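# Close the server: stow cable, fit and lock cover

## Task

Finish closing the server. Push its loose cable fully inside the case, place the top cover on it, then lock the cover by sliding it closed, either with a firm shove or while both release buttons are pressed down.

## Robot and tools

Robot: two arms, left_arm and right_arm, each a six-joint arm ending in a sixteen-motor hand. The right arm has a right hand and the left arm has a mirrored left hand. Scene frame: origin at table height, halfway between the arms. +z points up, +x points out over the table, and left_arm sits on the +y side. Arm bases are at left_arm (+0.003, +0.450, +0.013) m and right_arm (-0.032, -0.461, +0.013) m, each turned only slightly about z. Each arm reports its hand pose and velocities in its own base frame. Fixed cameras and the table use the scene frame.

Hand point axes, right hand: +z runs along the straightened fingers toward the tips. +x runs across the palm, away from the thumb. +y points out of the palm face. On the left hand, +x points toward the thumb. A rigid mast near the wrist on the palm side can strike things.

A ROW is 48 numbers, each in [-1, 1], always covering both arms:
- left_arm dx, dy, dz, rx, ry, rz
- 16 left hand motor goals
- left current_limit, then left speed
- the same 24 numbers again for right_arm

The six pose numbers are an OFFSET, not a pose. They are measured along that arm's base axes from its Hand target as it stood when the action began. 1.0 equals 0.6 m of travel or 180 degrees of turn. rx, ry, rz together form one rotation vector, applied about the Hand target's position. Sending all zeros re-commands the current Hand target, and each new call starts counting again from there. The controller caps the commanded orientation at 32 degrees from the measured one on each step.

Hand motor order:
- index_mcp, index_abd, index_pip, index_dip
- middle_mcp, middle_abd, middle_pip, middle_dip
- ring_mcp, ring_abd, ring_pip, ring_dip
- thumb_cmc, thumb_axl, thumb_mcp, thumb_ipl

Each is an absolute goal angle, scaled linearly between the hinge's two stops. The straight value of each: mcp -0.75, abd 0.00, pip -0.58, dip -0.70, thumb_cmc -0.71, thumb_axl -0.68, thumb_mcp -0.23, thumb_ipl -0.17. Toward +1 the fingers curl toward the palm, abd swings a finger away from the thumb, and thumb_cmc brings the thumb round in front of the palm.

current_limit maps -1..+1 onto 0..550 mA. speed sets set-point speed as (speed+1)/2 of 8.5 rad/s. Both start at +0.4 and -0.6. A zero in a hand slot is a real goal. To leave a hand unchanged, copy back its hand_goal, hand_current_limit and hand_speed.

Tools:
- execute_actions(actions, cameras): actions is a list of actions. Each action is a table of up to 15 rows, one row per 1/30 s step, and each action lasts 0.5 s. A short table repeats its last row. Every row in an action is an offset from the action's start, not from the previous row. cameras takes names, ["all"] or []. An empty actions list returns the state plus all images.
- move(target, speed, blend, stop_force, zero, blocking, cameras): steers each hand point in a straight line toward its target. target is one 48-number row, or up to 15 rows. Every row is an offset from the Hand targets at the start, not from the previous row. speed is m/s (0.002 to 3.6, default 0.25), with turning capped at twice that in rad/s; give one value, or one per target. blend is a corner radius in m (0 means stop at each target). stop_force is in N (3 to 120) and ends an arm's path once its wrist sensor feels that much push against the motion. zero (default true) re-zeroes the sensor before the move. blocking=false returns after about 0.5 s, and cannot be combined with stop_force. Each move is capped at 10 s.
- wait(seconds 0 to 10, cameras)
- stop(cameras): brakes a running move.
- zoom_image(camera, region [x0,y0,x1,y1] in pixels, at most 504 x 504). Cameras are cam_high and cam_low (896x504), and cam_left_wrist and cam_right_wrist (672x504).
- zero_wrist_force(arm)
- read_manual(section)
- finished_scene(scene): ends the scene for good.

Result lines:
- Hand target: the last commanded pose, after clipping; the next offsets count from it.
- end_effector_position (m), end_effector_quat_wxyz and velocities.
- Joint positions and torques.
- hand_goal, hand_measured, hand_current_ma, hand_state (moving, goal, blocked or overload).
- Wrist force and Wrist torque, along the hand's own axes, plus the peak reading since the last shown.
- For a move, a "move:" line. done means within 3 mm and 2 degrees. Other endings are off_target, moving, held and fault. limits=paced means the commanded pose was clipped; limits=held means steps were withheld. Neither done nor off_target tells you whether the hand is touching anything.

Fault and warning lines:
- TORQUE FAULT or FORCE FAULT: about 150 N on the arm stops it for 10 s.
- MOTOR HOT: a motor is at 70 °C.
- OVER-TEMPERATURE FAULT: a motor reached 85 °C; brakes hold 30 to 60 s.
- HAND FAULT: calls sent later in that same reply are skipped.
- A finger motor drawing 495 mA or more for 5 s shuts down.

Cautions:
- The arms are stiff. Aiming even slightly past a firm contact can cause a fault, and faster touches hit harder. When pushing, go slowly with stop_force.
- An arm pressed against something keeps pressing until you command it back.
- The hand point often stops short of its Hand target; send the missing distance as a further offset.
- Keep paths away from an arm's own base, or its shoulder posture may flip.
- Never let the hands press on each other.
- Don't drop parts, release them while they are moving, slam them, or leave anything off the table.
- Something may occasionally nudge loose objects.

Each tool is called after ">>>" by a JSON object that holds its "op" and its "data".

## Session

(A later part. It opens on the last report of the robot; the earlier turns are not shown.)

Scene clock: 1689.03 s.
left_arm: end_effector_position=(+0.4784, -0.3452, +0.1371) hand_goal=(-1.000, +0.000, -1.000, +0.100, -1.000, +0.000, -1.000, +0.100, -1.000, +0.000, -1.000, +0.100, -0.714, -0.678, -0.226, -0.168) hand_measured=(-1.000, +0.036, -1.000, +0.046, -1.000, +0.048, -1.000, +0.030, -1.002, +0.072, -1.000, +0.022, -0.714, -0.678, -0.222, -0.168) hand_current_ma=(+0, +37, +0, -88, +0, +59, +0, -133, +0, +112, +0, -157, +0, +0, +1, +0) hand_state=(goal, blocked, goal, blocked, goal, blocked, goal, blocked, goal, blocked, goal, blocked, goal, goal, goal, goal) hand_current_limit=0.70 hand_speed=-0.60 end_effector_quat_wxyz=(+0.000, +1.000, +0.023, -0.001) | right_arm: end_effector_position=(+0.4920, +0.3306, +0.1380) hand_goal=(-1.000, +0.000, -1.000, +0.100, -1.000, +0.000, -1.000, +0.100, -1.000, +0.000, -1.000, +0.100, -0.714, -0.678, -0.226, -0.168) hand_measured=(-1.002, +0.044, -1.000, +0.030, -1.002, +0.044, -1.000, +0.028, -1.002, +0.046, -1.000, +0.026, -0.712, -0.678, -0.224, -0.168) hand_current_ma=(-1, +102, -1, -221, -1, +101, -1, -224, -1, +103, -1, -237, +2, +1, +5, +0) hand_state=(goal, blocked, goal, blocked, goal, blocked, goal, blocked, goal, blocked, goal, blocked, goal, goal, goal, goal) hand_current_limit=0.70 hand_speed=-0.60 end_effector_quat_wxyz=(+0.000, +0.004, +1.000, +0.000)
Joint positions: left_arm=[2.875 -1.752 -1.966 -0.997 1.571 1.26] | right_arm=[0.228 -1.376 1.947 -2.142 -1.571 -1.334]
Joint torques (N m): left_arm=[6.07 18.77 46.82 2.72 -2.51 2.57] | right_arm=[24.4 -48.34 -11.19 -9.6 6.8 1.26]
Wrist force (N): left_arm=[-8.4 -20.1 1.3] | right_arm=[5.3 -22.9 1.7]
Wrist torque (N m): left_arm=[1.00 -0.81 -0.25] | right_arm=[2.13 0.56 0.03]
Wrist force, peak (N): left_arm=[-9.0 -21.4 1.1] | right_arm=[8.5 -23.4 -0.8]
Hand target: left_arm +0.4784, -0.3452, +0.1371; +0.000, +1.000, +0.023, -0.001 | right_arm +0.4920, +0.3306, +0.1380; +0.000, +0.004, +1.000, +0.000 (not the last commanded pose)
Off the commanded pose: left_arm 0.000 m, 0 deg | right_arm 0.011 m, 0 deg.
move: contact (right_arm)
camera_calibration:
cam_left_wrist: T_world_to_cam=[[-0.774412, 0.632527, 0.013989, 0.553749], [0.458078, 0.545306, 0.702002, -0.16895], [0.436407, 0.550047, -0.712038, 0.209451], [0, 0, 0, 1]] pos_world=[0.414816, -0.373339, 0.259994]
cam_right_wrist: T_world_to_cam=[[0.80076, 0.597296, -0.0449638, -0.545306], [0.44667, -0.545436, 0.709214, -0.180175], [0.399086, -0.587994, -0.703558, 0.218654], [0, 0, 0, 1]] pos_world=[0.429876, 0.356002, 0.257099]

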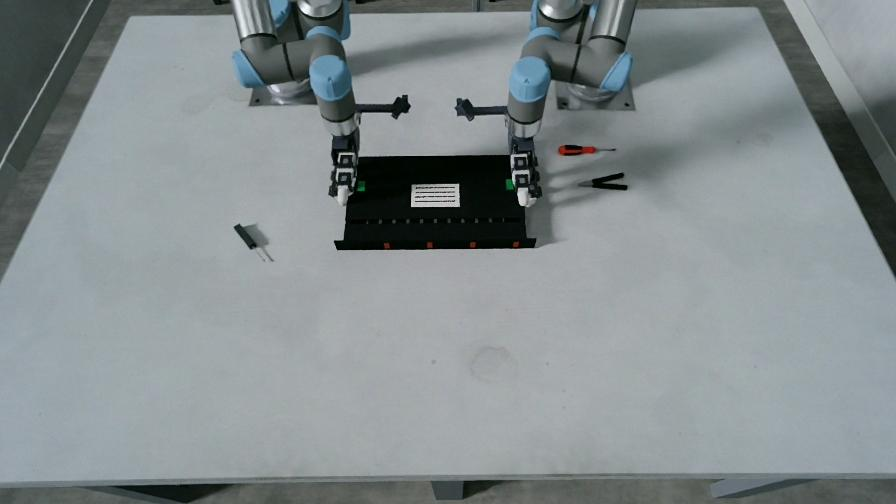

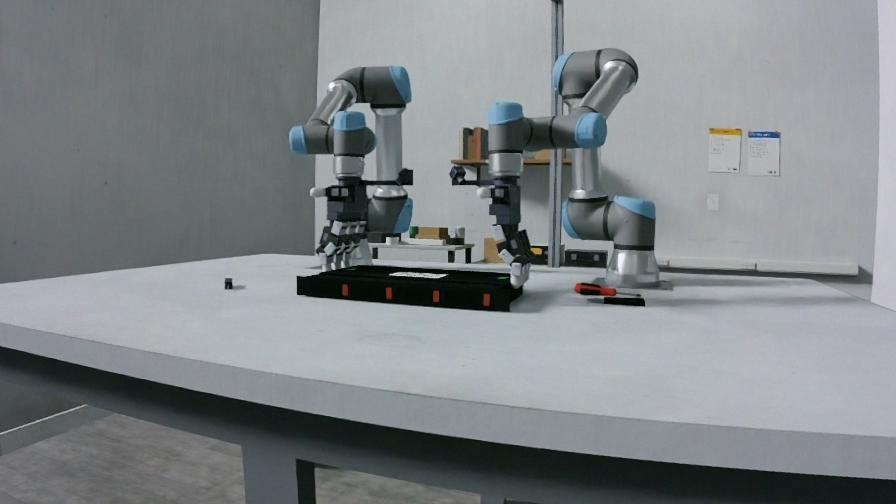

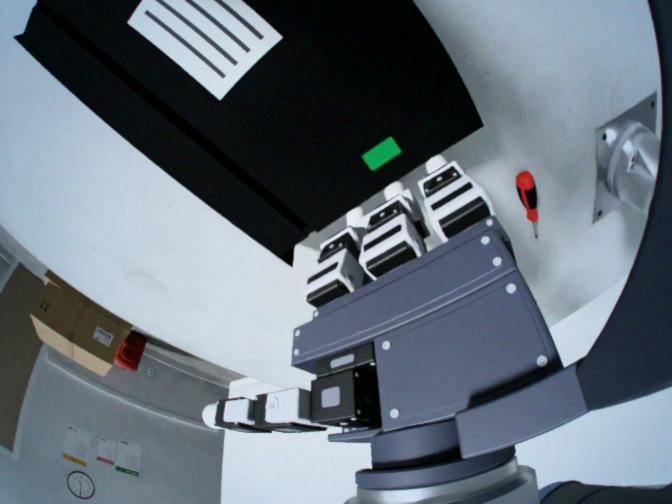

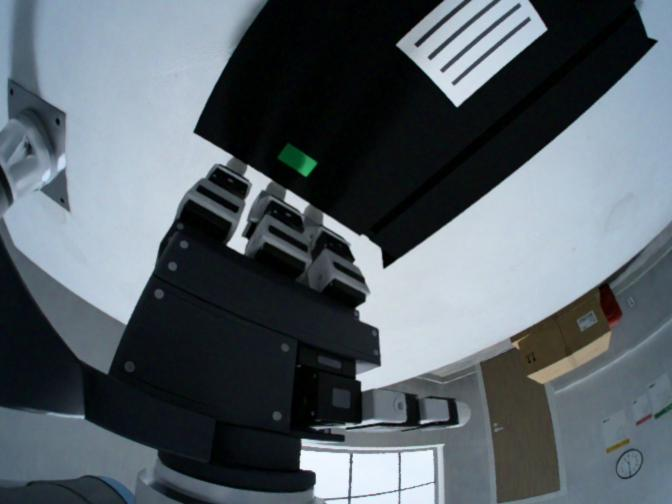

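>>> {"op": "move", "data": {"target": [[-0.008,0.05,0,0,0,0,-1,0,-1,0.1,-1,0,-1,0.1,-1,0,-1,0.1,-0.714,-0.678,-0.226,-0.168,0.7,-0.6,-0.008,-0.05,0,0,0,0,-1,0,-1,0.1,-1,0,-1,0.1,-1,0,-1,0.1,-0.714,-0.678,-0.226,-0.168,0.7,-0.6]], "speed": 0.04}}

>>> {"op": "move", "data": {"target": [[0,0,0.17,0,0,0,-1,0,-1,-0.333,-1,0,-1,-0.333,-1,0,-1,-0.333,-0.714,-0.678,-0.226,-0.168,0.6,-0.6,0,0,0.17,0,0,0,-1,0,-1,-0.333,-1,0,-1,-0.333,-1,0,-1,-0.333,-0.714,-0.678,-0.226,-0.168,0.6,-0.6]], "speed": 0.12, "cameras": ["cam_high","cam_low","cam_left_wrist","cam_right_wrist"]}}

>>> {"op": "zoom_image", "data": {"camera": "cam_high", "region": [325, 140, 545, 260]}}

>>> {"op": "zoom_image", "data": {"camera": "cam_low", "region": [290, 230, 550, 330]}}

Scene clock: 1833.67 s.
left_arm: end_effector_position=(+0.4736, -0.3154, +0.1371) hand_goal=(-1.000, +0.000, -1.000, +0.100, -1.000, +0.000, -1.000, +0.100, -1.000, +0.000, -1.000, +0.100, -0.714, -0.678, -0.226, -0.168) hand_measured=(-0.996, +0.004, -1.000, +0.096, -0.996, +0.004, -1.000, +0.096, -0.998, +0.002, -1.000, +0.096, -0.714, -0.678, -0.222, -0.168) hand_current_ma=(+1, +1, +0, -1, +1, +1, +0, -1, +1, +1, +0, -1, +0, +0, +1, +0) hand_state=(goal, goal, goal, goal, goal, goal, goal, goal, goal, goal, goal, goal, goal, goal, goal, goal) hand_current_limit=0.70 hand_speed=-0.60 end_effector_quat_wxyz=(+0.000, +1.000, +0.023, -0.001) | right_arm: end_effector_position=(+0.4873, +0.3007, +0.1380) hand_goal=(-1.000, +0.000, -1.000, +0.100, -1.000, +0.000, -1.000, +0.100, -1.000, +0.000, -1.000, +0.100, -0.714, -0.678, -0.226, -0.168) hand_measured=(-0.998, -0.002, -1.000, +0.098, -0.998, +0.002, -1.000, +0.096, -0.998, +0.002, -1.000, +0.096, -0.712, -0.678, -0.224, -0.168) hand_current_ma=(+3, -1, +0, -3, +3, +1, +0, -4, +3, +3, +0, -4, +2, +1, +5, +0) hand_state=(goal, goal, goal, goal, goal, goal, goal, goal, goal, goal, goal, goal, goal, goal, goal, goal) hand_current_limit=0.70 hand_speed=-0.60 end_effector_quat_wxyz=(+0.000, +0.004, +1.000, +0.000)
Joint positions: left_arm=[2.932 -1.711 -2.015 -0.988 1.571 1.316] | right_arm=[0.172 -1.415 1.994 -2.151 -1.571 -1.39]
Joint torques (N m): left_arm=[10.13 40.11 6.29 5.47 -0.56 2.71] | right_arm=[-13.41 -42.32 -6.17 -4.5 0.93 -1.73]
Wrist force (N): left_arm=[-0.3 -1.2 -0.3] | right_arm=[0.2 3.1 -1.5]
Wrist torque (N m): left_arm=[-0.04 0.19 -0.16] | right_arm=[0.35 -0.04 0.19]
Wrist force, peak (N): left_arm=[-8.7 -20.5 1.6] | right_arm=[5.4 -23.4 1.9]
Hand target: left_arm +0.4736, -0.3152, +0.1371; +0.000, +1.000, +0.023, -0.001 | right_arm +0.4872, +0.3006, +0.1380; +0.000, +0.004, +1.000, +0.000
Off the commanded pose: left_arm 0.000 m, 0 deg | right_arm 0.000 m, 0 deg.
move: done

Scene clock: 1835.23 s.
left_arm: end_effector_position=(+0.4736, -0.3153, +0.2390) hand_goal=(-1.000, +0.000, -1.000, -0.334, -1.000, +0.000, -1.000, -0.334, -1.000, +0.000, -1.000, -0.334, -0.714, -0.678, -0.226, -0.168) hand_measured=(-0.996, +0.004, -1.000, -0.330, -0.996, +0.004, -1.000, -0.330, -0.998, +0.002, -1.000, -0.330, -0.714, -0.678, -0.222, -0.168) hand_current_ma=(+1, +1, +0, +1, +1, +1, +0, +1, +1, +1, +0, +1, +0, +0, +1, +0) hand_state=(goal, goal, goal, goal, goal, goal, goal, goal, goal, goal, goal, goal, goal, goal, goal, goal) hand_current_limit=0.60 hand_speed=-0.60 end_effector_quat_wxyz=(+0.000, +1.000, +0.022, -0.001) | right_arm: end_effector_position=(+0.4872, +0.3006, +0.2399) hand_goal=(-1.000, +0.000, -1.000, -0.334, -1.000, +0.000, -1.000, -0.334, -1.000, +0.000, -1.000, -0.334, -0.714, -0.678, -0.226, -0.168) hand_measured=(-0.998, -0.002, -1.000, -0.332, -0.998, +0.002, -1.000, -0.330, -0.998, +0.002, -1.000, -0.330, -0.712, -0.678, -0.224, -0.168) hand_current_ma=(+4, -1, +0, +3, +4, +1, +0, +4, +3, +3, +0, +4, +2, +1, +5, +0) hand_state=(goal, goal, goal, goal, goal, goal, goal, goal, goal, goal, goal, goal, goal, goal, goal, goal) hand_current_limit=0.60 hand_speed=-0.60 end_effector_quat_wxyz=(+0.000, +0.004, +1.000, +0.000)
Joint positions: left_arm=[2.932 -1.6 -1.849 -1.266 1.571 1.316] | right_arm=[0.172 -1.524 1.828 -1.876 -1.571 -1.391]
Joint torques (N m): left_arm=[10.35 36.77 37.78 -0.59 0.82 2.93] | right_arm=[-13.16 -38.55 -39.82 -0.68 -1.16 -1.78]
Wrist force (N): left_arm=[0.0 -0.8 0.1] | right_arm=[0.2 2.8 -1.8]
Wrist torque (N m): left_arm=[-0.03 0.15 -0.13] | right_arm=[0.31 -0.05 0.18]
Wrist force, peak (N): left_arm=[-0.7 -1.4 0.8] | right_arm=[-0.2 3.3 -1.7]
Hand target: left_arm +0.4736, -0.3152, +0.2391; +0.000, +1.000, +0.023, -0.001 | right_arm +0.4872, +0.3006, +0.2400; +0.000, +0.004, +1.000, +0.000
Off the commanded pose: left_arm 0.000 m, 0 deg | right_arm 0.000 m, 0 deg.
move: done
camera_calibration:
cam_left_wrist: T_world_to_cam=[[-0.774377, 0.632571, 0.0139341, 0.529637], [0.458059, 0.54528, 0.702034, -0.254557], [0.436488, 0.550022, -0.712007, 0.267646], [0, 0, 0, 1]] pos_world=[0.409916, -0.343439, 0.361894]
cam_right_wrist: T_world_to_cam=[[0.800734, 0.597333, -0.044922, -0.518978], [0.446693, -0.545467, 0.709176, -0.266649], [0.399111, -0.587928, -0.703599, 0.274605], [0, 0, 0, 1]] pos_world=[0.425076, 0.326002, 0.358999]

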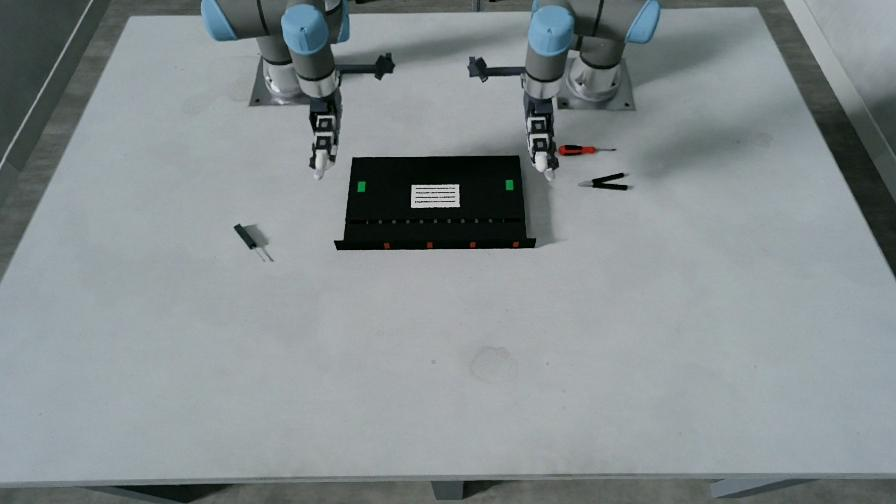

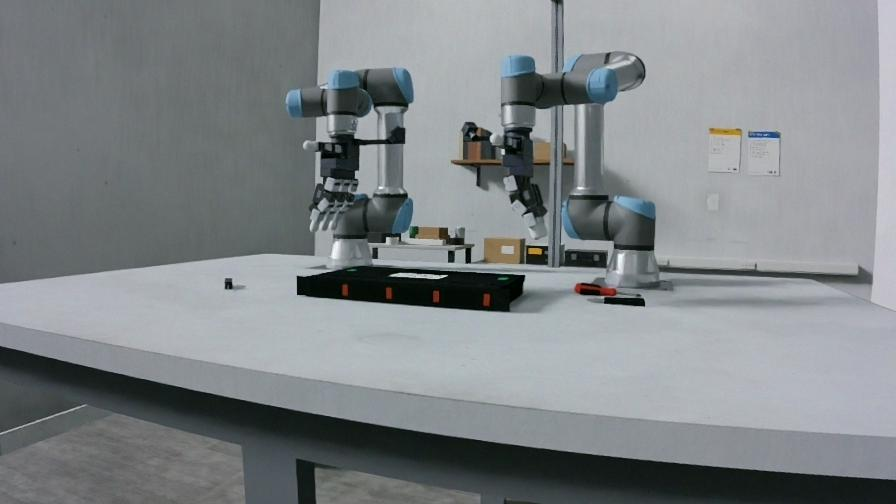

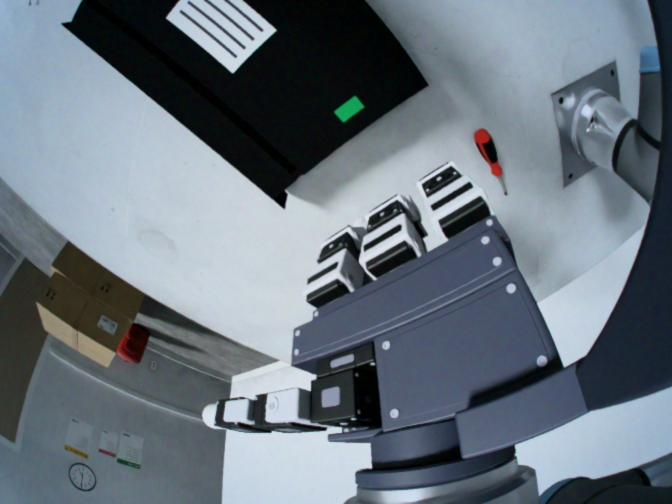

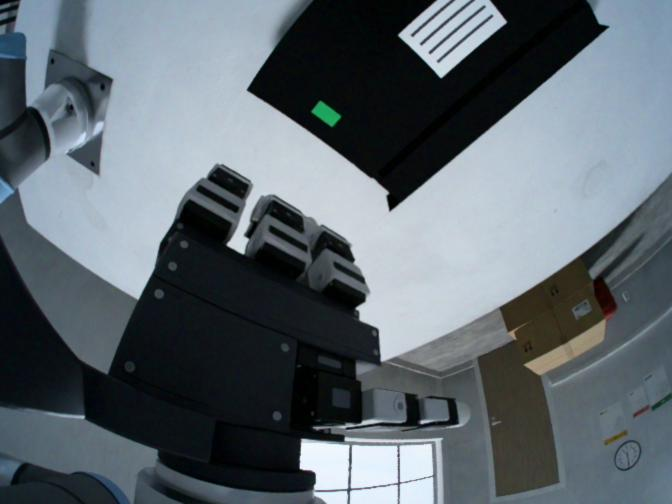

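Scaled by 2.291 from the camera's 896x504 image, which has a finer 1280x720 frame.

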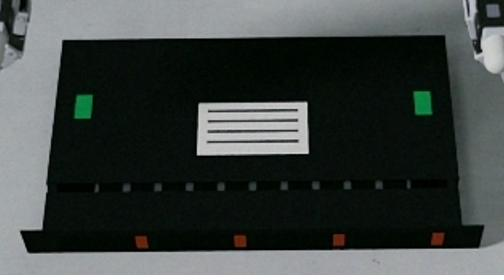

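Scaled by 1.938 from the camera's 896x504 image, which has a finer 1280x720 frame.

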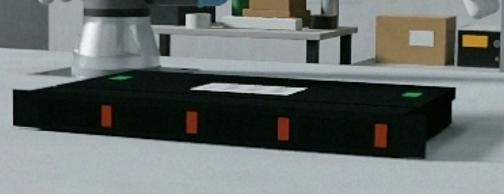

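>>> {"op": "move", "data": {"target": [[-0.0795,0.0605,0,0,0,0.5,-1,0,-1,-0.333,-1,0,-1,-0.333,-1,0,-1,-0.333,-0.714,-0.678,-0.226,-0.168,0.6,-0.6,-0.0625,-0.0548,0,0,0,-0.5,-1,0,-1,-0.333,-1,0,-1,-0.333,-1,0,-1,-0.333,-0.714,-0.678,-0.226,-0.168,0.6,-0.6]], "speed": 0.2, "cameras": ["cam_high","cam_low","cam_left_wrist","cam_right_wrist"]}}

Scene clock: 1859.17 s.
left_arm: end_effector_position=(+0.4259, -0.2789, +0.2391) hand_goal=(-1.000, +0.000, -1.000, -0.334, -1.000, +0.000, -1.000, -0.334, -1.000, +0.000, -1.000, -0.334, -0.714, -0.678, -0.226, -0.168) hand_measured=(-0.996, +0.004, -1.000, -0.330, -0.996, +0.004, -1.000, -0.330, -0.998, +0.002, -1.000, -0.330, -0.714, -0.678, -0.222, -0.168) hand_current_ma=(+1, +1, +0, +1, +1, +1, +0, +1, +1, +1, +0, +1, +0, +0, +1, +0) hand_state=(goal, goal, goal, goal, goal, goal, goal, goal, goal, goal, goal, goal, goal, goal, goal, goal) hand_current_limit=0.60 hand_speed=-0.60 end_effector_quat_wxyz=(+0.000, +0.691, +0.723, -0.001) | right_arm: end_effector_position=(+0.4498, +0.2677, +0.2400) hand_goal=(-1.000, +0.000, -1.000, -0.334, -1.000, +0.000, -1.000, -0.334, -1.000, +0.000, -1.000, -0.334, -0.714, -0.678, -0.226, -0.168) hand_measured=(-0.996, -0.002, -1.000, -0.332, -0.998, +0.002, -1.000, -0.330, -0.998, +0.002, -1.000, -0.330, -0.712, -0.678, -0.224, -0.168) hand_current_ma=(+4, -1, +0, +3, +4, +1, +0, +4, +3, +2, +0, +4, +2, +1, +5, +0) hand_state=(goal, goal, goal, goal, goal, goal, goal, goal, goal, goal, goal, goal, goal, goal, goal, goal) hand_current_limit=0.60 hand_speed=-0.60 end_effector_quat_wxyz=(+0.000, +0.710, +0.704, +0.000)
Joint positions: left_arm=[2.709 -1.487 -1.958 -1.267 1.569 -0.478] | right_arm=[0.384 -1.633 1.936 -1.873 -1.571 0.391]
Joint torques (N m): left_arm=[-11.3 9.84 39.43 5.42 0.86 -2.45] | right_arm=[12.71 -8.18 -40.45 -3.01 -1.17 2.27]
Wrist force (N): left_arm=[-0.6 -0.8 -0.3] | right_arm=[-0.2 2.9 -1.3]
Wrist torque (N m): left_arm=[0.00 0.23 0.02] | right_arm=[0.30 -0.02 -0.04]
Wrist force, peak (N): left_arm=[-0.5 -1.6 -0.6] | right_arm=[0.1 3.1 -1.8]
Hand target: left_arm +0.4259, -0.2789, +0.2391; +0.000, +0.691, +0.723, -0.001 | right_arm +0.4497, +0.2677, +0.2400; +0.000, +0.710, +0.704, +0.000
Off the commanded pose: left_arm 0.000 m, 0 deg | right_arm 0.000 m, 0 deg.
move: done
camera_calibration:
cam_left_wrist: T_world_to_cam=[[-0.632877, -0.774125, 0.0140429, 0.0170645], [-0.545091, 0.458367, 0.70198, 0.150409], [-0.549857, 0.436612, -0.712059, 0.656993], [0, 0, 0, 1]] pos_world=[0.454039, -0.342584, 0.361994]
cam_right_wrist: T_world_to_cam=[[0.597626, -0.800513, -0.0449811, -0.00381238], [-0.545304, -0.446946, 0.709143, 0.15189], [-0.587782, -0.399274, -0.703629, 0.663678], [0, 0, 0, 1]] pos_world=[0.475202, 0.329824, 0.359099]

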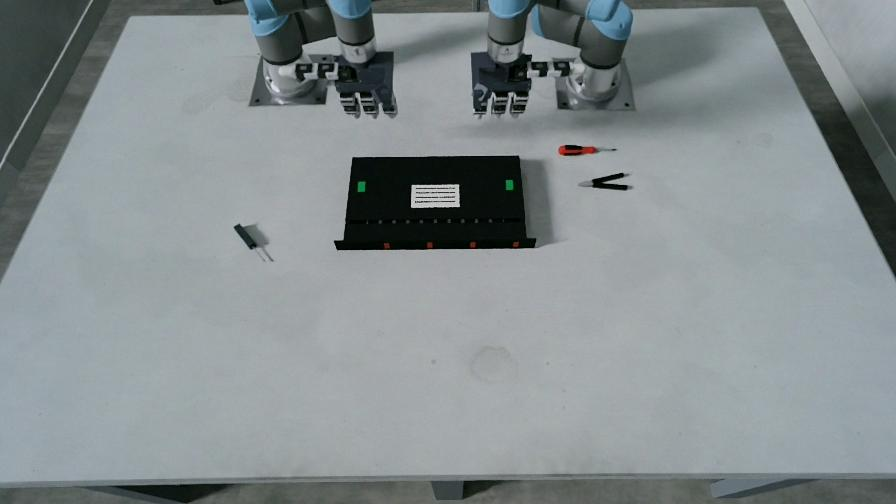

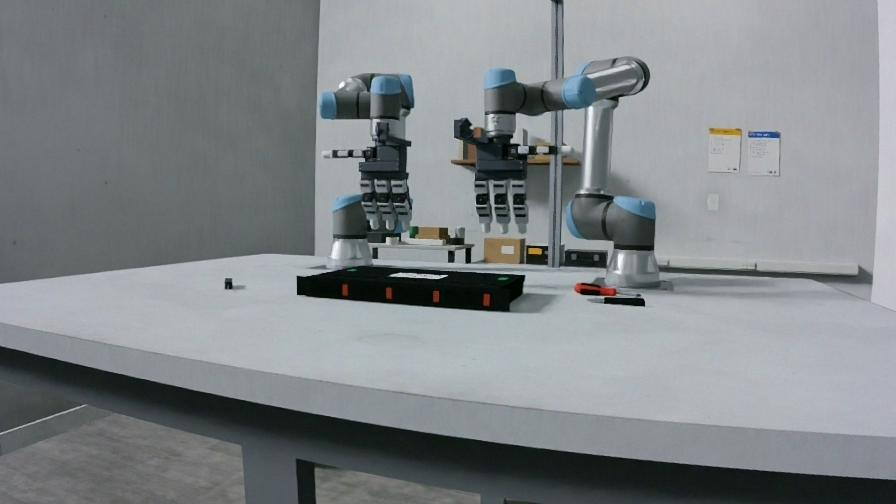

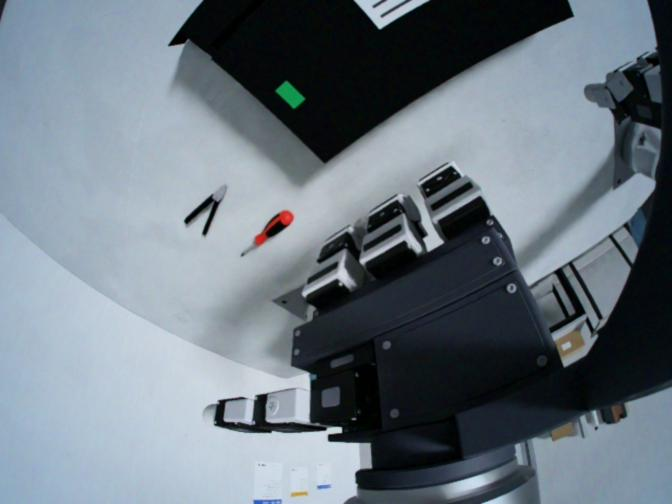

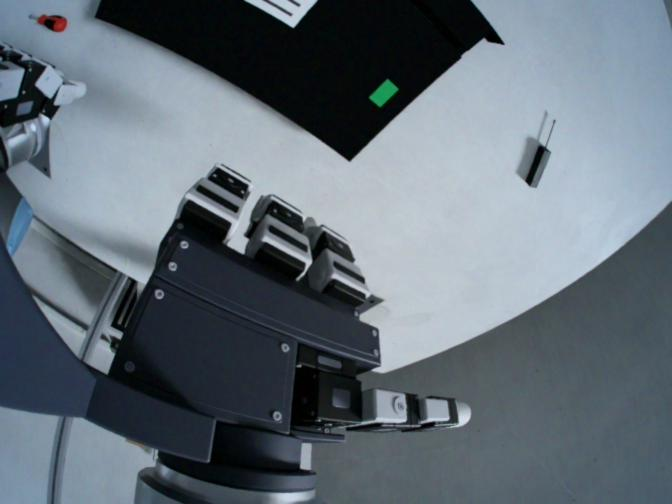

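>>> {"op": "move", "data": {"target": [[0,0,-0.195,0,0,0,-1,0,-1,-0.333,-1,0,-1,-0.333,-1,0,-1,-0.333,-0.714,-0.678,-0.226,-0.168,0.7,-0.6,0,0,-0.195,0,0,0,-1,0,-1,-0.333,-1,0,-1,-0.333,-1,0,-1,-0.333,-0.714,-0.678,-0.226,-0.168,0.7,-0.6]], "speed": 0.12, "cameras": ["cam_high","cam_low","cam_left_wrist","cam_right_wrist"]}}

Scene clock: 1870.47 s.
left_arm: end_effector_position=(+0.4259, -0.2789, +0.1222) hand_goal=(-1.000, +0.000, -1.000, -0.334, -1.000, +0.000, -1.000, -0.334, -1.000, +0.000, -1.000, -0.334, -0.714, -0.678, -0.226, -0.168) hand_measured=(-0.996, +0.004, -1.000, -0.330, -0.996, +0.004, -1.000, -0.330, -0.998, +0.002, -1.000, -0.330, -0.714, -0.678, -0.222, -0.168) hand_current_ma=(+1, +1, +0, +1, +1, +1, +0, +1, +1, +1, +0, +1, +0, +0, +1, +0) hand_state=(goal, goal, goal, goal, goal, goal, goal, goal, goal, goal, goal, goal, goal, goal, goal, goal) hand_current_limit=0.70 hand_speed=-0.60 end_effector_quat_wxyz=(+0.000, +0.691, +0.723, -0.001) | right_arm: end_effector_position=(+0.4497, +0.2676, +0.1231) hand_goal=(-1.000, +0.000, -1.000, -0.334, -1.000, +0.000, -1.000, -0.334, -1.000, +0.000, -1.000, -0.334, -0.714, -0.678, -0.226, -0.168) hand_measured=(-0.996, -0.002, -1.000, -0.332, -0.998, +0.002, -1.000, -0.330, -0.998, +0.002, -1.000, -0.330, -0.712, -0.678, -0.224, -0.168) hand_current_ma=(+4, -1, +0, +3, +4, +1, +0, +4, +4, +2, +0, +4, +2, +1, +5, +0) hand_state=(goal, goal, goal, goal, goal, goal, goal, goal, goal, goal, goal, goal, goal, goal, goal, goal) hand_current_limit=0.70 hand_speed=-0.60 end_effector_quat_wxyz=(+0.000, +0.710, +0.704, +0.000)
Joint positions: left_arm=[2.709 -1.629 -2.155 -0.929 1.569 -0.478] | right_arm=[0.384 -1.494 2.132 -2.208 -1.571 0.392]
Joint torques (N m): left_arm=[-9.5 12.95 6.37 5.28 0.82 -2.4] | right_arm=[12.08 -11.25 -4.84 -4.61 -1.18 1.99]
Wrist force (N): left_arm=[-0.5 -0.9 -0.4] | right_arm=[-0.2 2.9 -1.3]
Wrist torque (N m): left_arm=[-0.02 0.18 0.04] | right_arm=[0.29 -0.02 -0.03]
Wrist force, peak (N): left_arm=[-1.1 -0.5 -1.5] | right_arm=[0.4 3.1 -2.7]
Hand target: left_arm +0.4259, -0.2789, +0.1221; +0.000, +0.691, +0.723, -0.001 | right_arm +0.4497, +0.2677, +0.1230; +0.000, +0.710, +0.704, +0.000
Off the commanded pose: left_arm 0.000 m, 0 deg | right_arm 0.000 m, 0 deg.
move: done
camera_calibration:
cam_left_wrist: T_world_to_cam=[[-0.632493, -0.774439, 0.0140367, 0.0184248], [-0.545236, 0.458025, 0.702091, 0.232322], [-0.550156, 0.436414, -0.711949, 0.573866], [0, 0, 0, 1]] pos_world=[0.45404, -0.342584, 0.245194]
cam_right_wrist: T_world_to_cam=[[0.597294, -0.800761, -0.0449619, -0.00883573], [-0.545438, -0.446668, 0.709214, 0.234744], [-0.587994, -0.399086, -0.703558, 0.581445], [0, 0, 0, 1]] pos_world=[0.475202, 0.329824, 0.242199]

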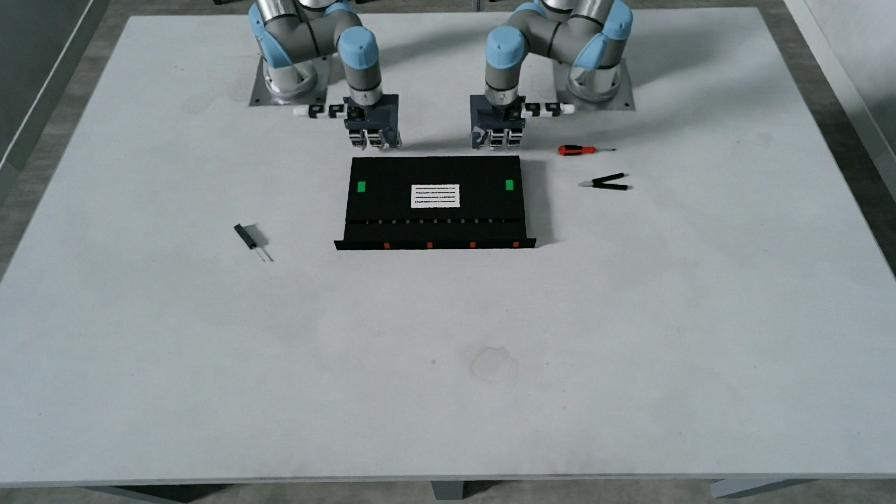

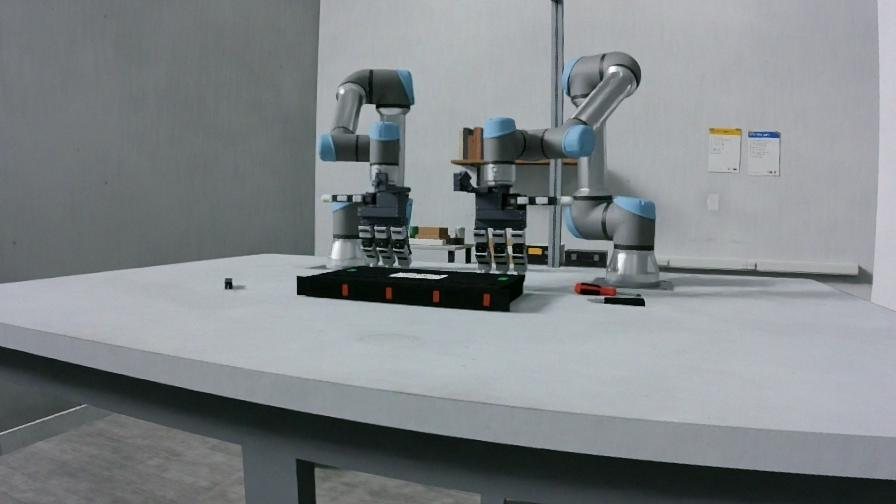

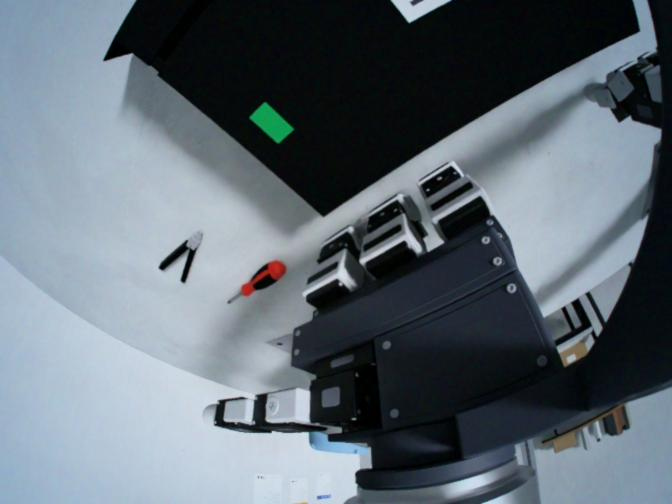

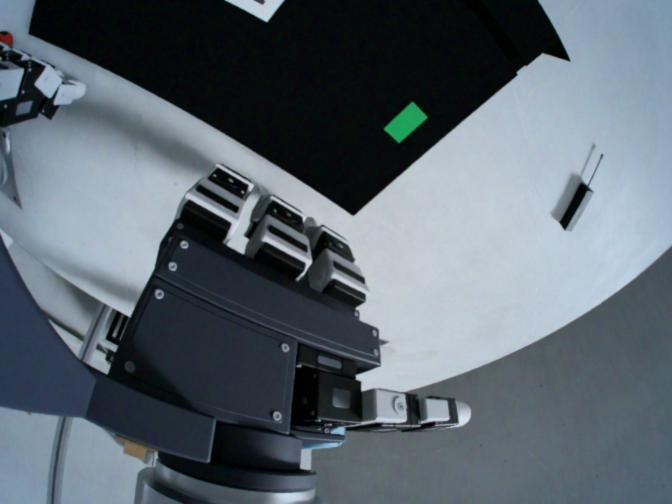

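>>> {"op": "move", "data": {"target": [[0.09,0.0044,0,0,0,0,-1,0,-1,-0.333,-1,0,-1,-0.333,-1,0,-1,-0.333,-0.714,-0.678,-0.226,-0.168,0.7,-0.6,0.09,-0.0002,0,0,0,0,-1,0,-1,-0.333,-1,0,-1,-0.333,-1,0,-1,-0.333,-0.714,-0.678,-0.226,-0.168,0.7,-0.6]], "speed": 0.015, "stop_force": 8, "cameras": ["cam_high","cam_low","cam_left_wrist","cam_right_wrist"]}}

>>> {"op": "zoom_image", "data": {"camera": "cam_high", "region": [325, 140, 545, 260]}}

Scene clock: 1882.20 s.
left_arm: end_effector_position=(+0.4612, -0.2772, +0.1221) hand_goal=(-1.000, +0.000, -1.000, -0.334, -1.000, +0.000, -1.000, -0.334, -1.000, +0.000, -1.000, -0.334, -0.714, -0.678, -0.226, -0.168) hand_measured=(-1.000, +0.000, -1.000, -0.334, -1.000, -0.006, -1.000, -0.340, -1.000, -0.006, -1.000, -0.352, -0.714, -0.678, -0.222, -0.168) hand_current_ma=(+0, +0, +0, +0, +0, -2, +0, -3, +0, -2, +0, -15, +0, +0, +1, +0) hand_state=(goal, goal, goal, goal, goal, goal, goal, goal, goal, goal, goal, goal, goal, goal, goal, goal) hand_current_limit=0.70 hand_speed=-0.60 end_effector_quat_wxyz=(+0.000, +0.691, +0.723, -0.001) | right_arm: end_effector_position=(+0.4887, +0.2676, +0.1229) hand_goal=(-1.000, +0.000, -1.000, -0.334, -1.000, +0.000, -1.000, -0.334, -1.000, +0.000, -1.000, -0.334, -0.714, -0.678, -0.226, -0.168) hand_measured=(-1.000, -0.010, -1.000, -0.344, -1.000, -0.008, -1.000, -0.344, -1.000, -0.006, -1.000, -0.344, -0.712, -0.678, -0.224, -0.168) hand_current_ma=(+0, -13, +0, -17, +0, -9, +0, -18, +0, -9, +0, -17, +2, +1, +5, +0) hand_state=(goal, goal, goal, goal, goal, goal, goal, goal, goal, goal, goal, goal, goal, goal, goal, goal) hand_current_limit=0.70 hand_speed=-0.60 end_effector_quat_wxyz=(+0.000, +0.710, +0.704, +0.000)
Joint positions: left_arm=[2.744 -1.689 -2.088 -0.935 1.569 -0.443] | right_arm=[0.353 -1.423 2.051 -2.198 -1.571 0.361]
Joint torques (N m): left_arm=[-10.3 37.75 7.9 6.12 0.36 -1.82] | right_arm=[12.2 -40.95 -6.94 -6.1 -1.28 1.3]
Wrist force (N): left_arm=[-0.2 -3.5 0.4] | right_arm=[-1.6 -3.1 -2.3]
Wrist torque (N m): left_arm=[0.10 0.27 0.00] | right_arm=[0.82 -0.19 -0.13]
Wrist force, peak (N): left_arm=[1.4 -9.6 -0.8] | right_arm=[-2.7 -6.9 -3.5]
Hand target: left_arm +0.4612, -0.2772, +0.1221; +0.000, +0.691, +0.723, -0.001 (not the last commanded pose) | right_arm +0.4887, +0.2676, +0.1229; +0.000, +0.710, +0.704, +0.000 (not the last commanded pose)
Off the commanded pose: left_arm 0.019 m, 0 deg | right_arm 0.015 m, 0 deg.
move: contact (left_arm, right_arm)
camera_calibration:
cam_left_wrist: T_world_to_cam=[[-0.63257, -0.774378, 0.013937, 0.0422314], [-0.54524, 0.458029, 0.702084, 0.25089], [-0.550062, 0.436519, -0.711957, 0.592351], [0, 0, 0, 1]] pos_world=[0.489339, -0.340784, 0.244994]
cam_right_wrist: T_world_to_cam=[[0.597288, -0.800761, -0.0450479, -0.0321355], [-0.545329, -0.446663, 0.709301, 0.25598], [-0.588102, -0.399091, -0.703464, 0.604173], [0, 0, 0, 1]] pos_world=[0.514103, 0.329724, 0.241999]

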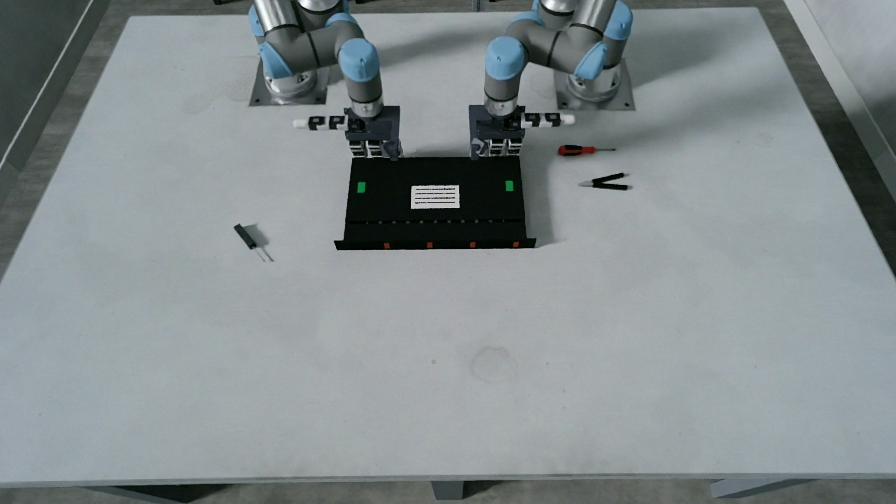

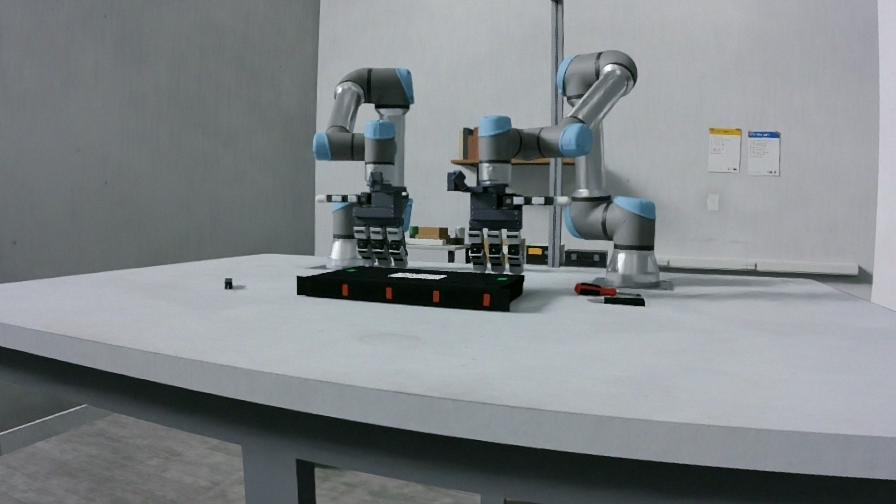

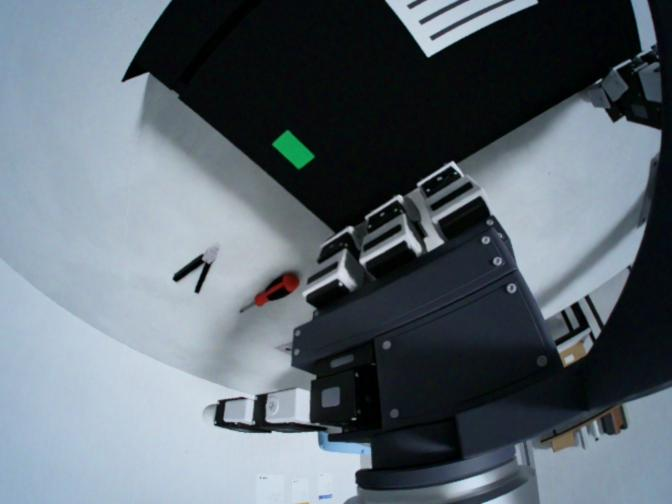

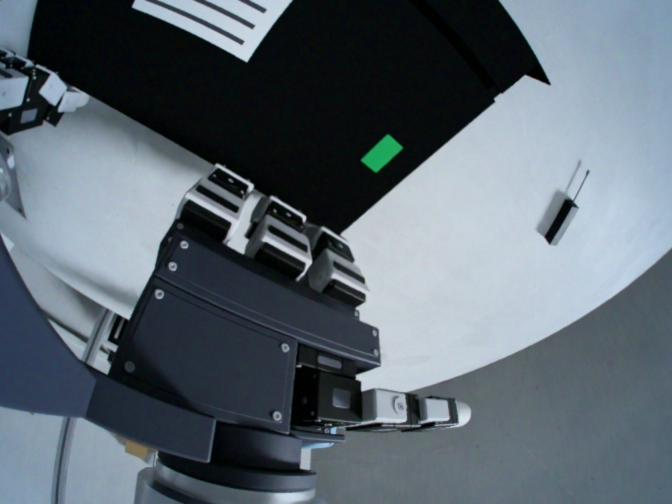

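Scaled by 2.291 from the camera's 896x504 image, which has a finer 1280x720 frame.

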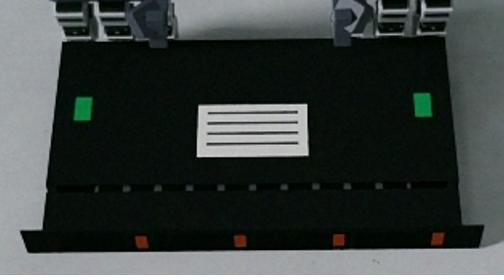

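>>> {"op": "move", "data": {"target": [[0.035,0.0017,0,0,0,0,-1,0,-1,-0.333,-1,0,-1,-0.333,-1,0,-1,-0.333,-0.714,-0.678,-0.226,-0.168,0.75,-0.6,0.035,-0.0001,0,0,0,0,-1,0,-1,-0.333,-1,0,-1,-0.333,-1,0,-1,-0.333,-0.714,-0.678,-0.226,-0.168,0.75,-0.6]], "speed": 0.01, "stop_force": 18, "cameras": ["cam_high"]}}

>>> {"op": "zoom_image", "data": {"camera": "cam_high", "region": [325, 140, 545, 260]}}

Scene clock: 1891.50 s.
left_arm: end_effector_position=(+0.4733, -0.2766, +0.1220) hand_goal=(-1.000, +0.000, -1.000, -0.334, -1.000, +0.000, -1.000, -0.334, -1.000, +0.000, -1.000, -0.334, -0.714, -0.678, -0.226, -0.168) hand_measured=(-1.000, -0.012, -1.000, -0.354, -1.002, -0.014, -1.000, -0.360, -1.002, -0.016, -1.000, -0.368, -0.714, -0.678, -0.222, -0.168) hand_current_ma=(+0, -5, +0, -18, +0, -9, +0, -28, +0, -10, +0, -42, +0, +0, +1, +0) hand_state=(goal, goal, goal, blocked, goal, goal, goal, blocked, goal, goal, goal, blocked, goal, goal, goal, goal) hand_current_limit=0.75 hand_speed=-0.60 end_effector_quat_wxyz=(+0.000, +0.691, +0.723, -0.001) | right_arm: end_effector_position=(+0.5009, +0.2675, +0.1229) hand_goal=(-1.000, +0.000, -1.000, -0.334, -1.000, +0.000, -1.000, -0.334, -1.000, +0.000, -1.000, -0.334, -0.714, -0.678, -0.226, -0.168) hand_measured=(-1.002, -0.034, -1.000, -0.368, -1.002, -0.030, -1.000, -0.368, -1.002, -0.030, -1.000, -0.366, -0.712, -0.678, -0.224, -0.168) hand_current_ma=(-2, -69, -1, -85, -1, -61, +0, -88, -1, -59, +0, -82, +2, +1, +5, +0) hand_state=(goal, blocked, goal, blocked, goal, blocked, goal, blocked, goal, blocked, goal, blocked, goal, goal, goal, goal) hand_current_limit=0.75 hand_speed=-0.60 end_effector_quat_wxyz=(+0.000, +0.710, +0.704, +0.000)
Joint positions: left_arm=[2.755 -1.71 -2.064 -0.939 1.569 -0.432] | right_arm=[0.345 -1.401 2.024 -2.193 -1.571 0.353]
Joint torques (N m): left_arm=[-7.74 37.44 11.42 10.51 1.92 -1.89] | right_arm=[10.34 -40.63 -11.01 -12.08 -1.08 1.35]
Wrist force (N): left_arm=[3.0 -18.9 -6.8] | right_arm=[-7.4 -19.5 -10.5]
Wrist torque (N m): left_arm=[1.64 0.32 0.77] | right_arm=[2.95 -0.68 -1.10]
Wrist force, peak (N): left_arm=[2.8 -23.8 -8.2] | right_arm=[-7.8 -22.2 -11.3]
Hand target: left_arm +0.4733, -0.2766, +0.1220; +0.000, +0.691, +0.723, -0.001 (not the last commanded pose) | right_arm +0.5009, +0.2675, +0.1229; +0.000, +0.710, +0.704, +0.000 (not the last commanded pose)
Off the commanded pose: left_arm 0.009 m, 0 deg | right_arm 0.009 m, 0 deg.
move: contact (left_arm, right_arm)
Images, in order (width x height): cam_high 896x504.

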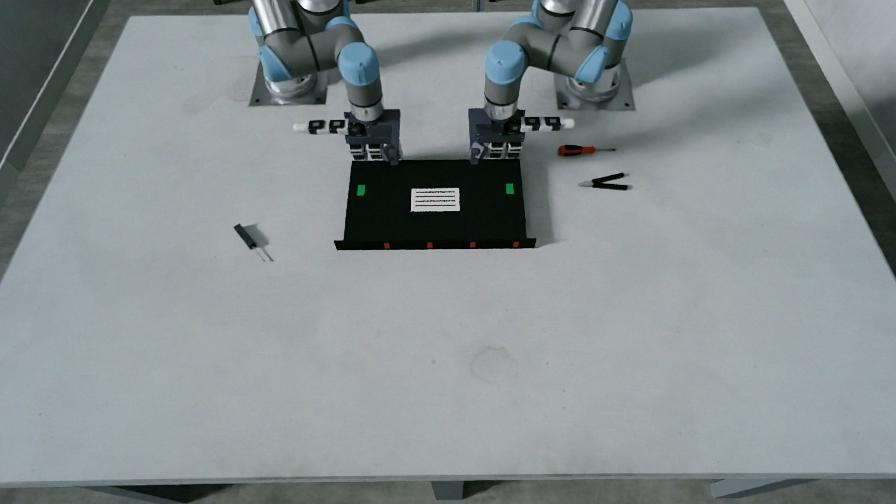

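Scaled by 2.291 from the camera's 896x504 image, which has a finer 1280x720 frame.

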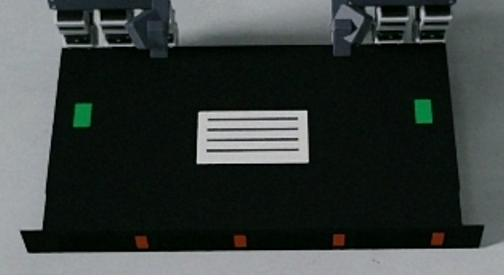

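>>> {"op": "zoom_image", "data": {"camera": "cam_high", "region": [325, 180, 405, 260]}}

>>> {"op": "zoom_image", "data": {"camera": "cam_high", "region": [470, 180, 550, 260]}}

>>> {"op": "move", "data": {"target": [[0.035,0.0017,0,0,0,0,-1,0,-1,-0.333,-1,0,-1,-0.333,-1,0,-1,-0.333,-0.714,-0.678,-0.226,-0.168,0.75,-0.6,0.035,-0.0001,0,0,0,0,-1,0,-1,-0.333,-1,0,-1,-0.333,-1,0,-1,-0.333,-0.714,-0.678,-0.226,-0.168,0.75,-0.6]], "speed": 0.008, "stop_force": 20, "cameras": ["cam_high","cam_low"]}}

>>> {"op": "zoom_image", "data": {"camera": "cam_high", "region": [325, 180, 405, 260]}}

>>> {"op": "zoom_image", "data": {"camera": "cam_high", "region": [470, 180, 550, 260]}}

Scaled by 6.300 from the camera's 896x504 image, which has a finer 1280x720 frame.

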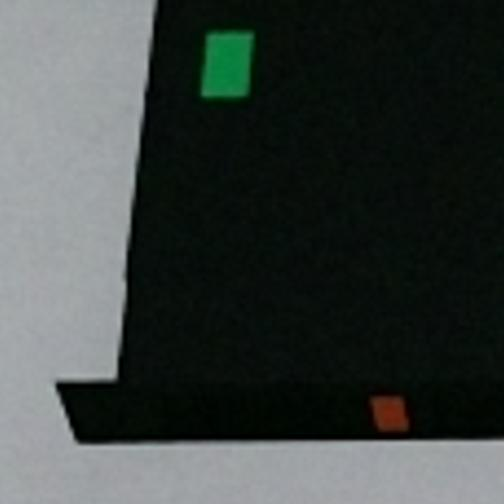

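Scaled by 6.300 from the camera's 896x504 image, which has a finer 1280x720 frame.

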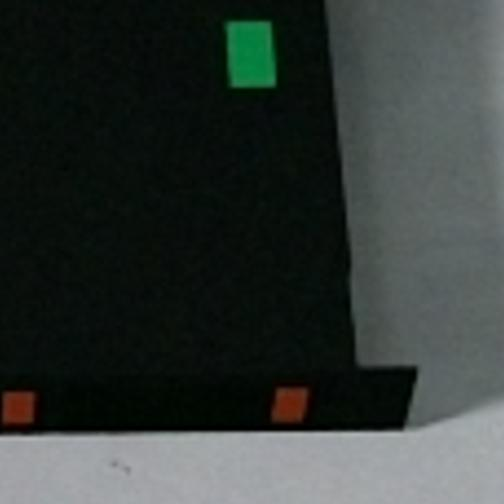

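Scene clock: 1904.60 s.
left_arm: end_effector_position=(+0.4756, -0.2765, +0.1220) hand_goal=(-1.000, +0.000, -1.000, -0.334, -1.000, +0.000, -1.000, -0.334, -1.000, +0.000, -1.000, -0.334, -0.714, -0.678, -0.226, -0.168) hand_measured=(-1.002, -0.012, -1.000, -0.382, -1.002, -0.016, -1.002, -0.388, -1.002, -0.018, -1.002, -0.396, -0.714, -0.678, -0.222, -0.168) hand_current_ma=(+0, -6, +0, -70, +0, -10, +0, -85, -1, -11, +0, -107, +0, +0, +1, +0) hand_state=(goal, goal, goal, blocked, goal, goal, goal, blocked, goal, goal, goal, blocked, goal, goal, goal, goal) hand_current_limit=0.75 hand_speed=-0.60 end_effector_quat_wxyz=(+0.000, +0.691, +0.723, -0.001) | right_arm: end_effector_position=(+0.5033, +0.2675, +0.1228) hand_goal=(-1.000, +0.000, -1.000, -0.334, -1.000, +0.000, -1.000, -0.334, -1.000, +0.000, -1.000, -0.334, -0.714, -0.678, -0.226, -0.168) hand_measured=(-1.002, -0.034, -1.002, -0.396, -1.002, -0.032, -1.002, -0.398, -1.002, -0.030, -1.002, -0.394, -0.712, -0.678, -0.224, -0.168) hand_current_ma=(-3, -73, -1, -187, -3, -65, -1, -194, -3, -62, -1, -182, +2, +1, +5, +0) hand_state=(goal, blocked, goal, blocked, goal, blocked, goal, blocked, goal, blocked, goal, blocked, goal, goal, goal, goal) hand_current_limit=0.75 hand_speed=-0.60 end_effector_quat_wxyz=(+0.000, +0.710, +0.704, -0.001)
Joint positions: left_arm=[2.757 -1.714 -2.059 -0.94 1.569 -0.43] | right_arm=[0.343 -1.396 2.018 -2.191 -1.571 0.351]
Joint torques (N m): left_arm=[-3.67 35.95 14.99 15.26 2.6 -1.87] | right_arm=[6.06 -38.97 -15.47 -15.57 -1.1 1.25]
Wrist force (N): left_arm=[3.0 -36.9 -13.5] | right_arm=[-7.6 -37.6 -17.4]
Wrist torque (N m): left_arm=[3.48 0.20 1.16] | right_arm=[5.23 -0.60 -1.50]
Wrist force, peak (N): left_arm=[3.0 -40.8 -14.6] | right_arm=[-7.6 -40.3 -18.8]
Hand target: left_arm +0.4756, -0.2765, +0.1220; +0.000, +0.691, +0.723, -0.001 (not the last commanded pose) | right_arm +0.5034, +0.2675, +0.1228; +0.000, +0.710, +0.704, -0.001 (not the last commanded pose)
Off the commanded pose: left_arm 0.019 m, 0 deg | right_arm 0.019 m, 0 deg.
move: contact (left_arm, right_arm)
Images, in order (width x height): cam_high 896x504, cam_low 896x504.

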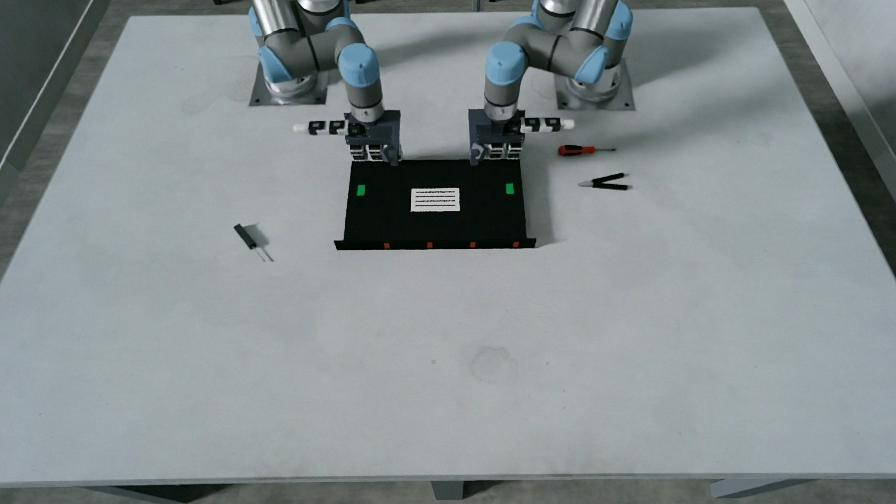

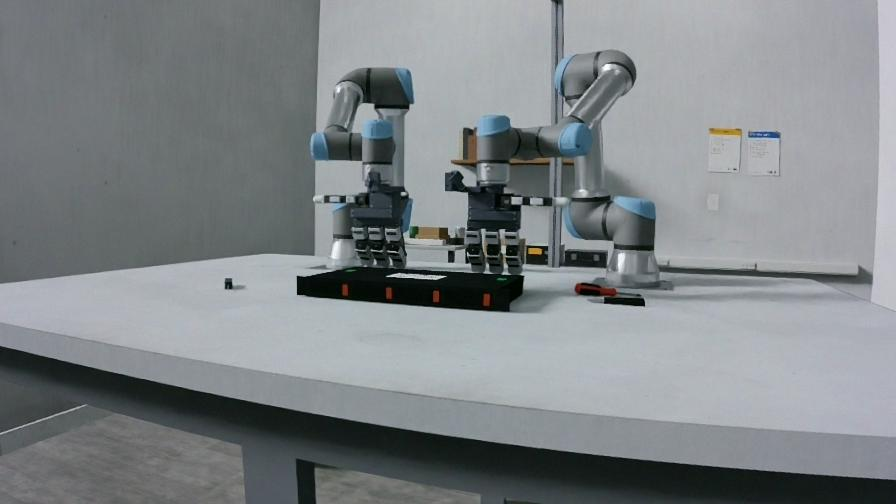

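Scaled by 6.300 from the camera's 896x504 image, which has a finer 1280x720 frame.

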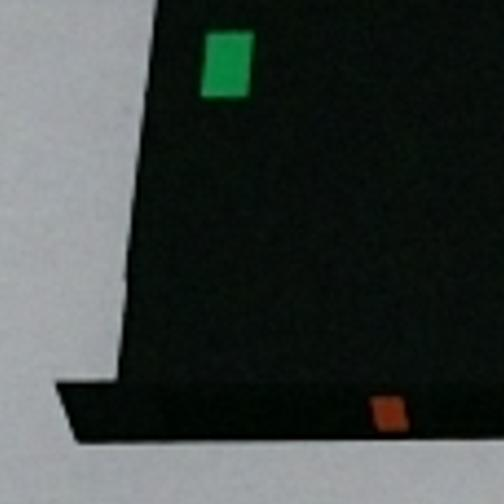

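Scaled by 6.300 from the camera's 896x504 image, which has a finer 1280x720 frame.

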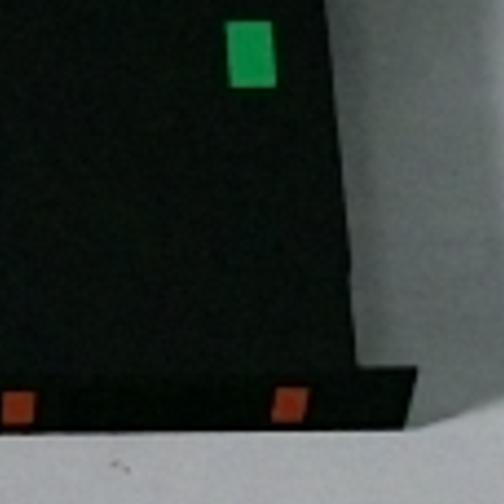

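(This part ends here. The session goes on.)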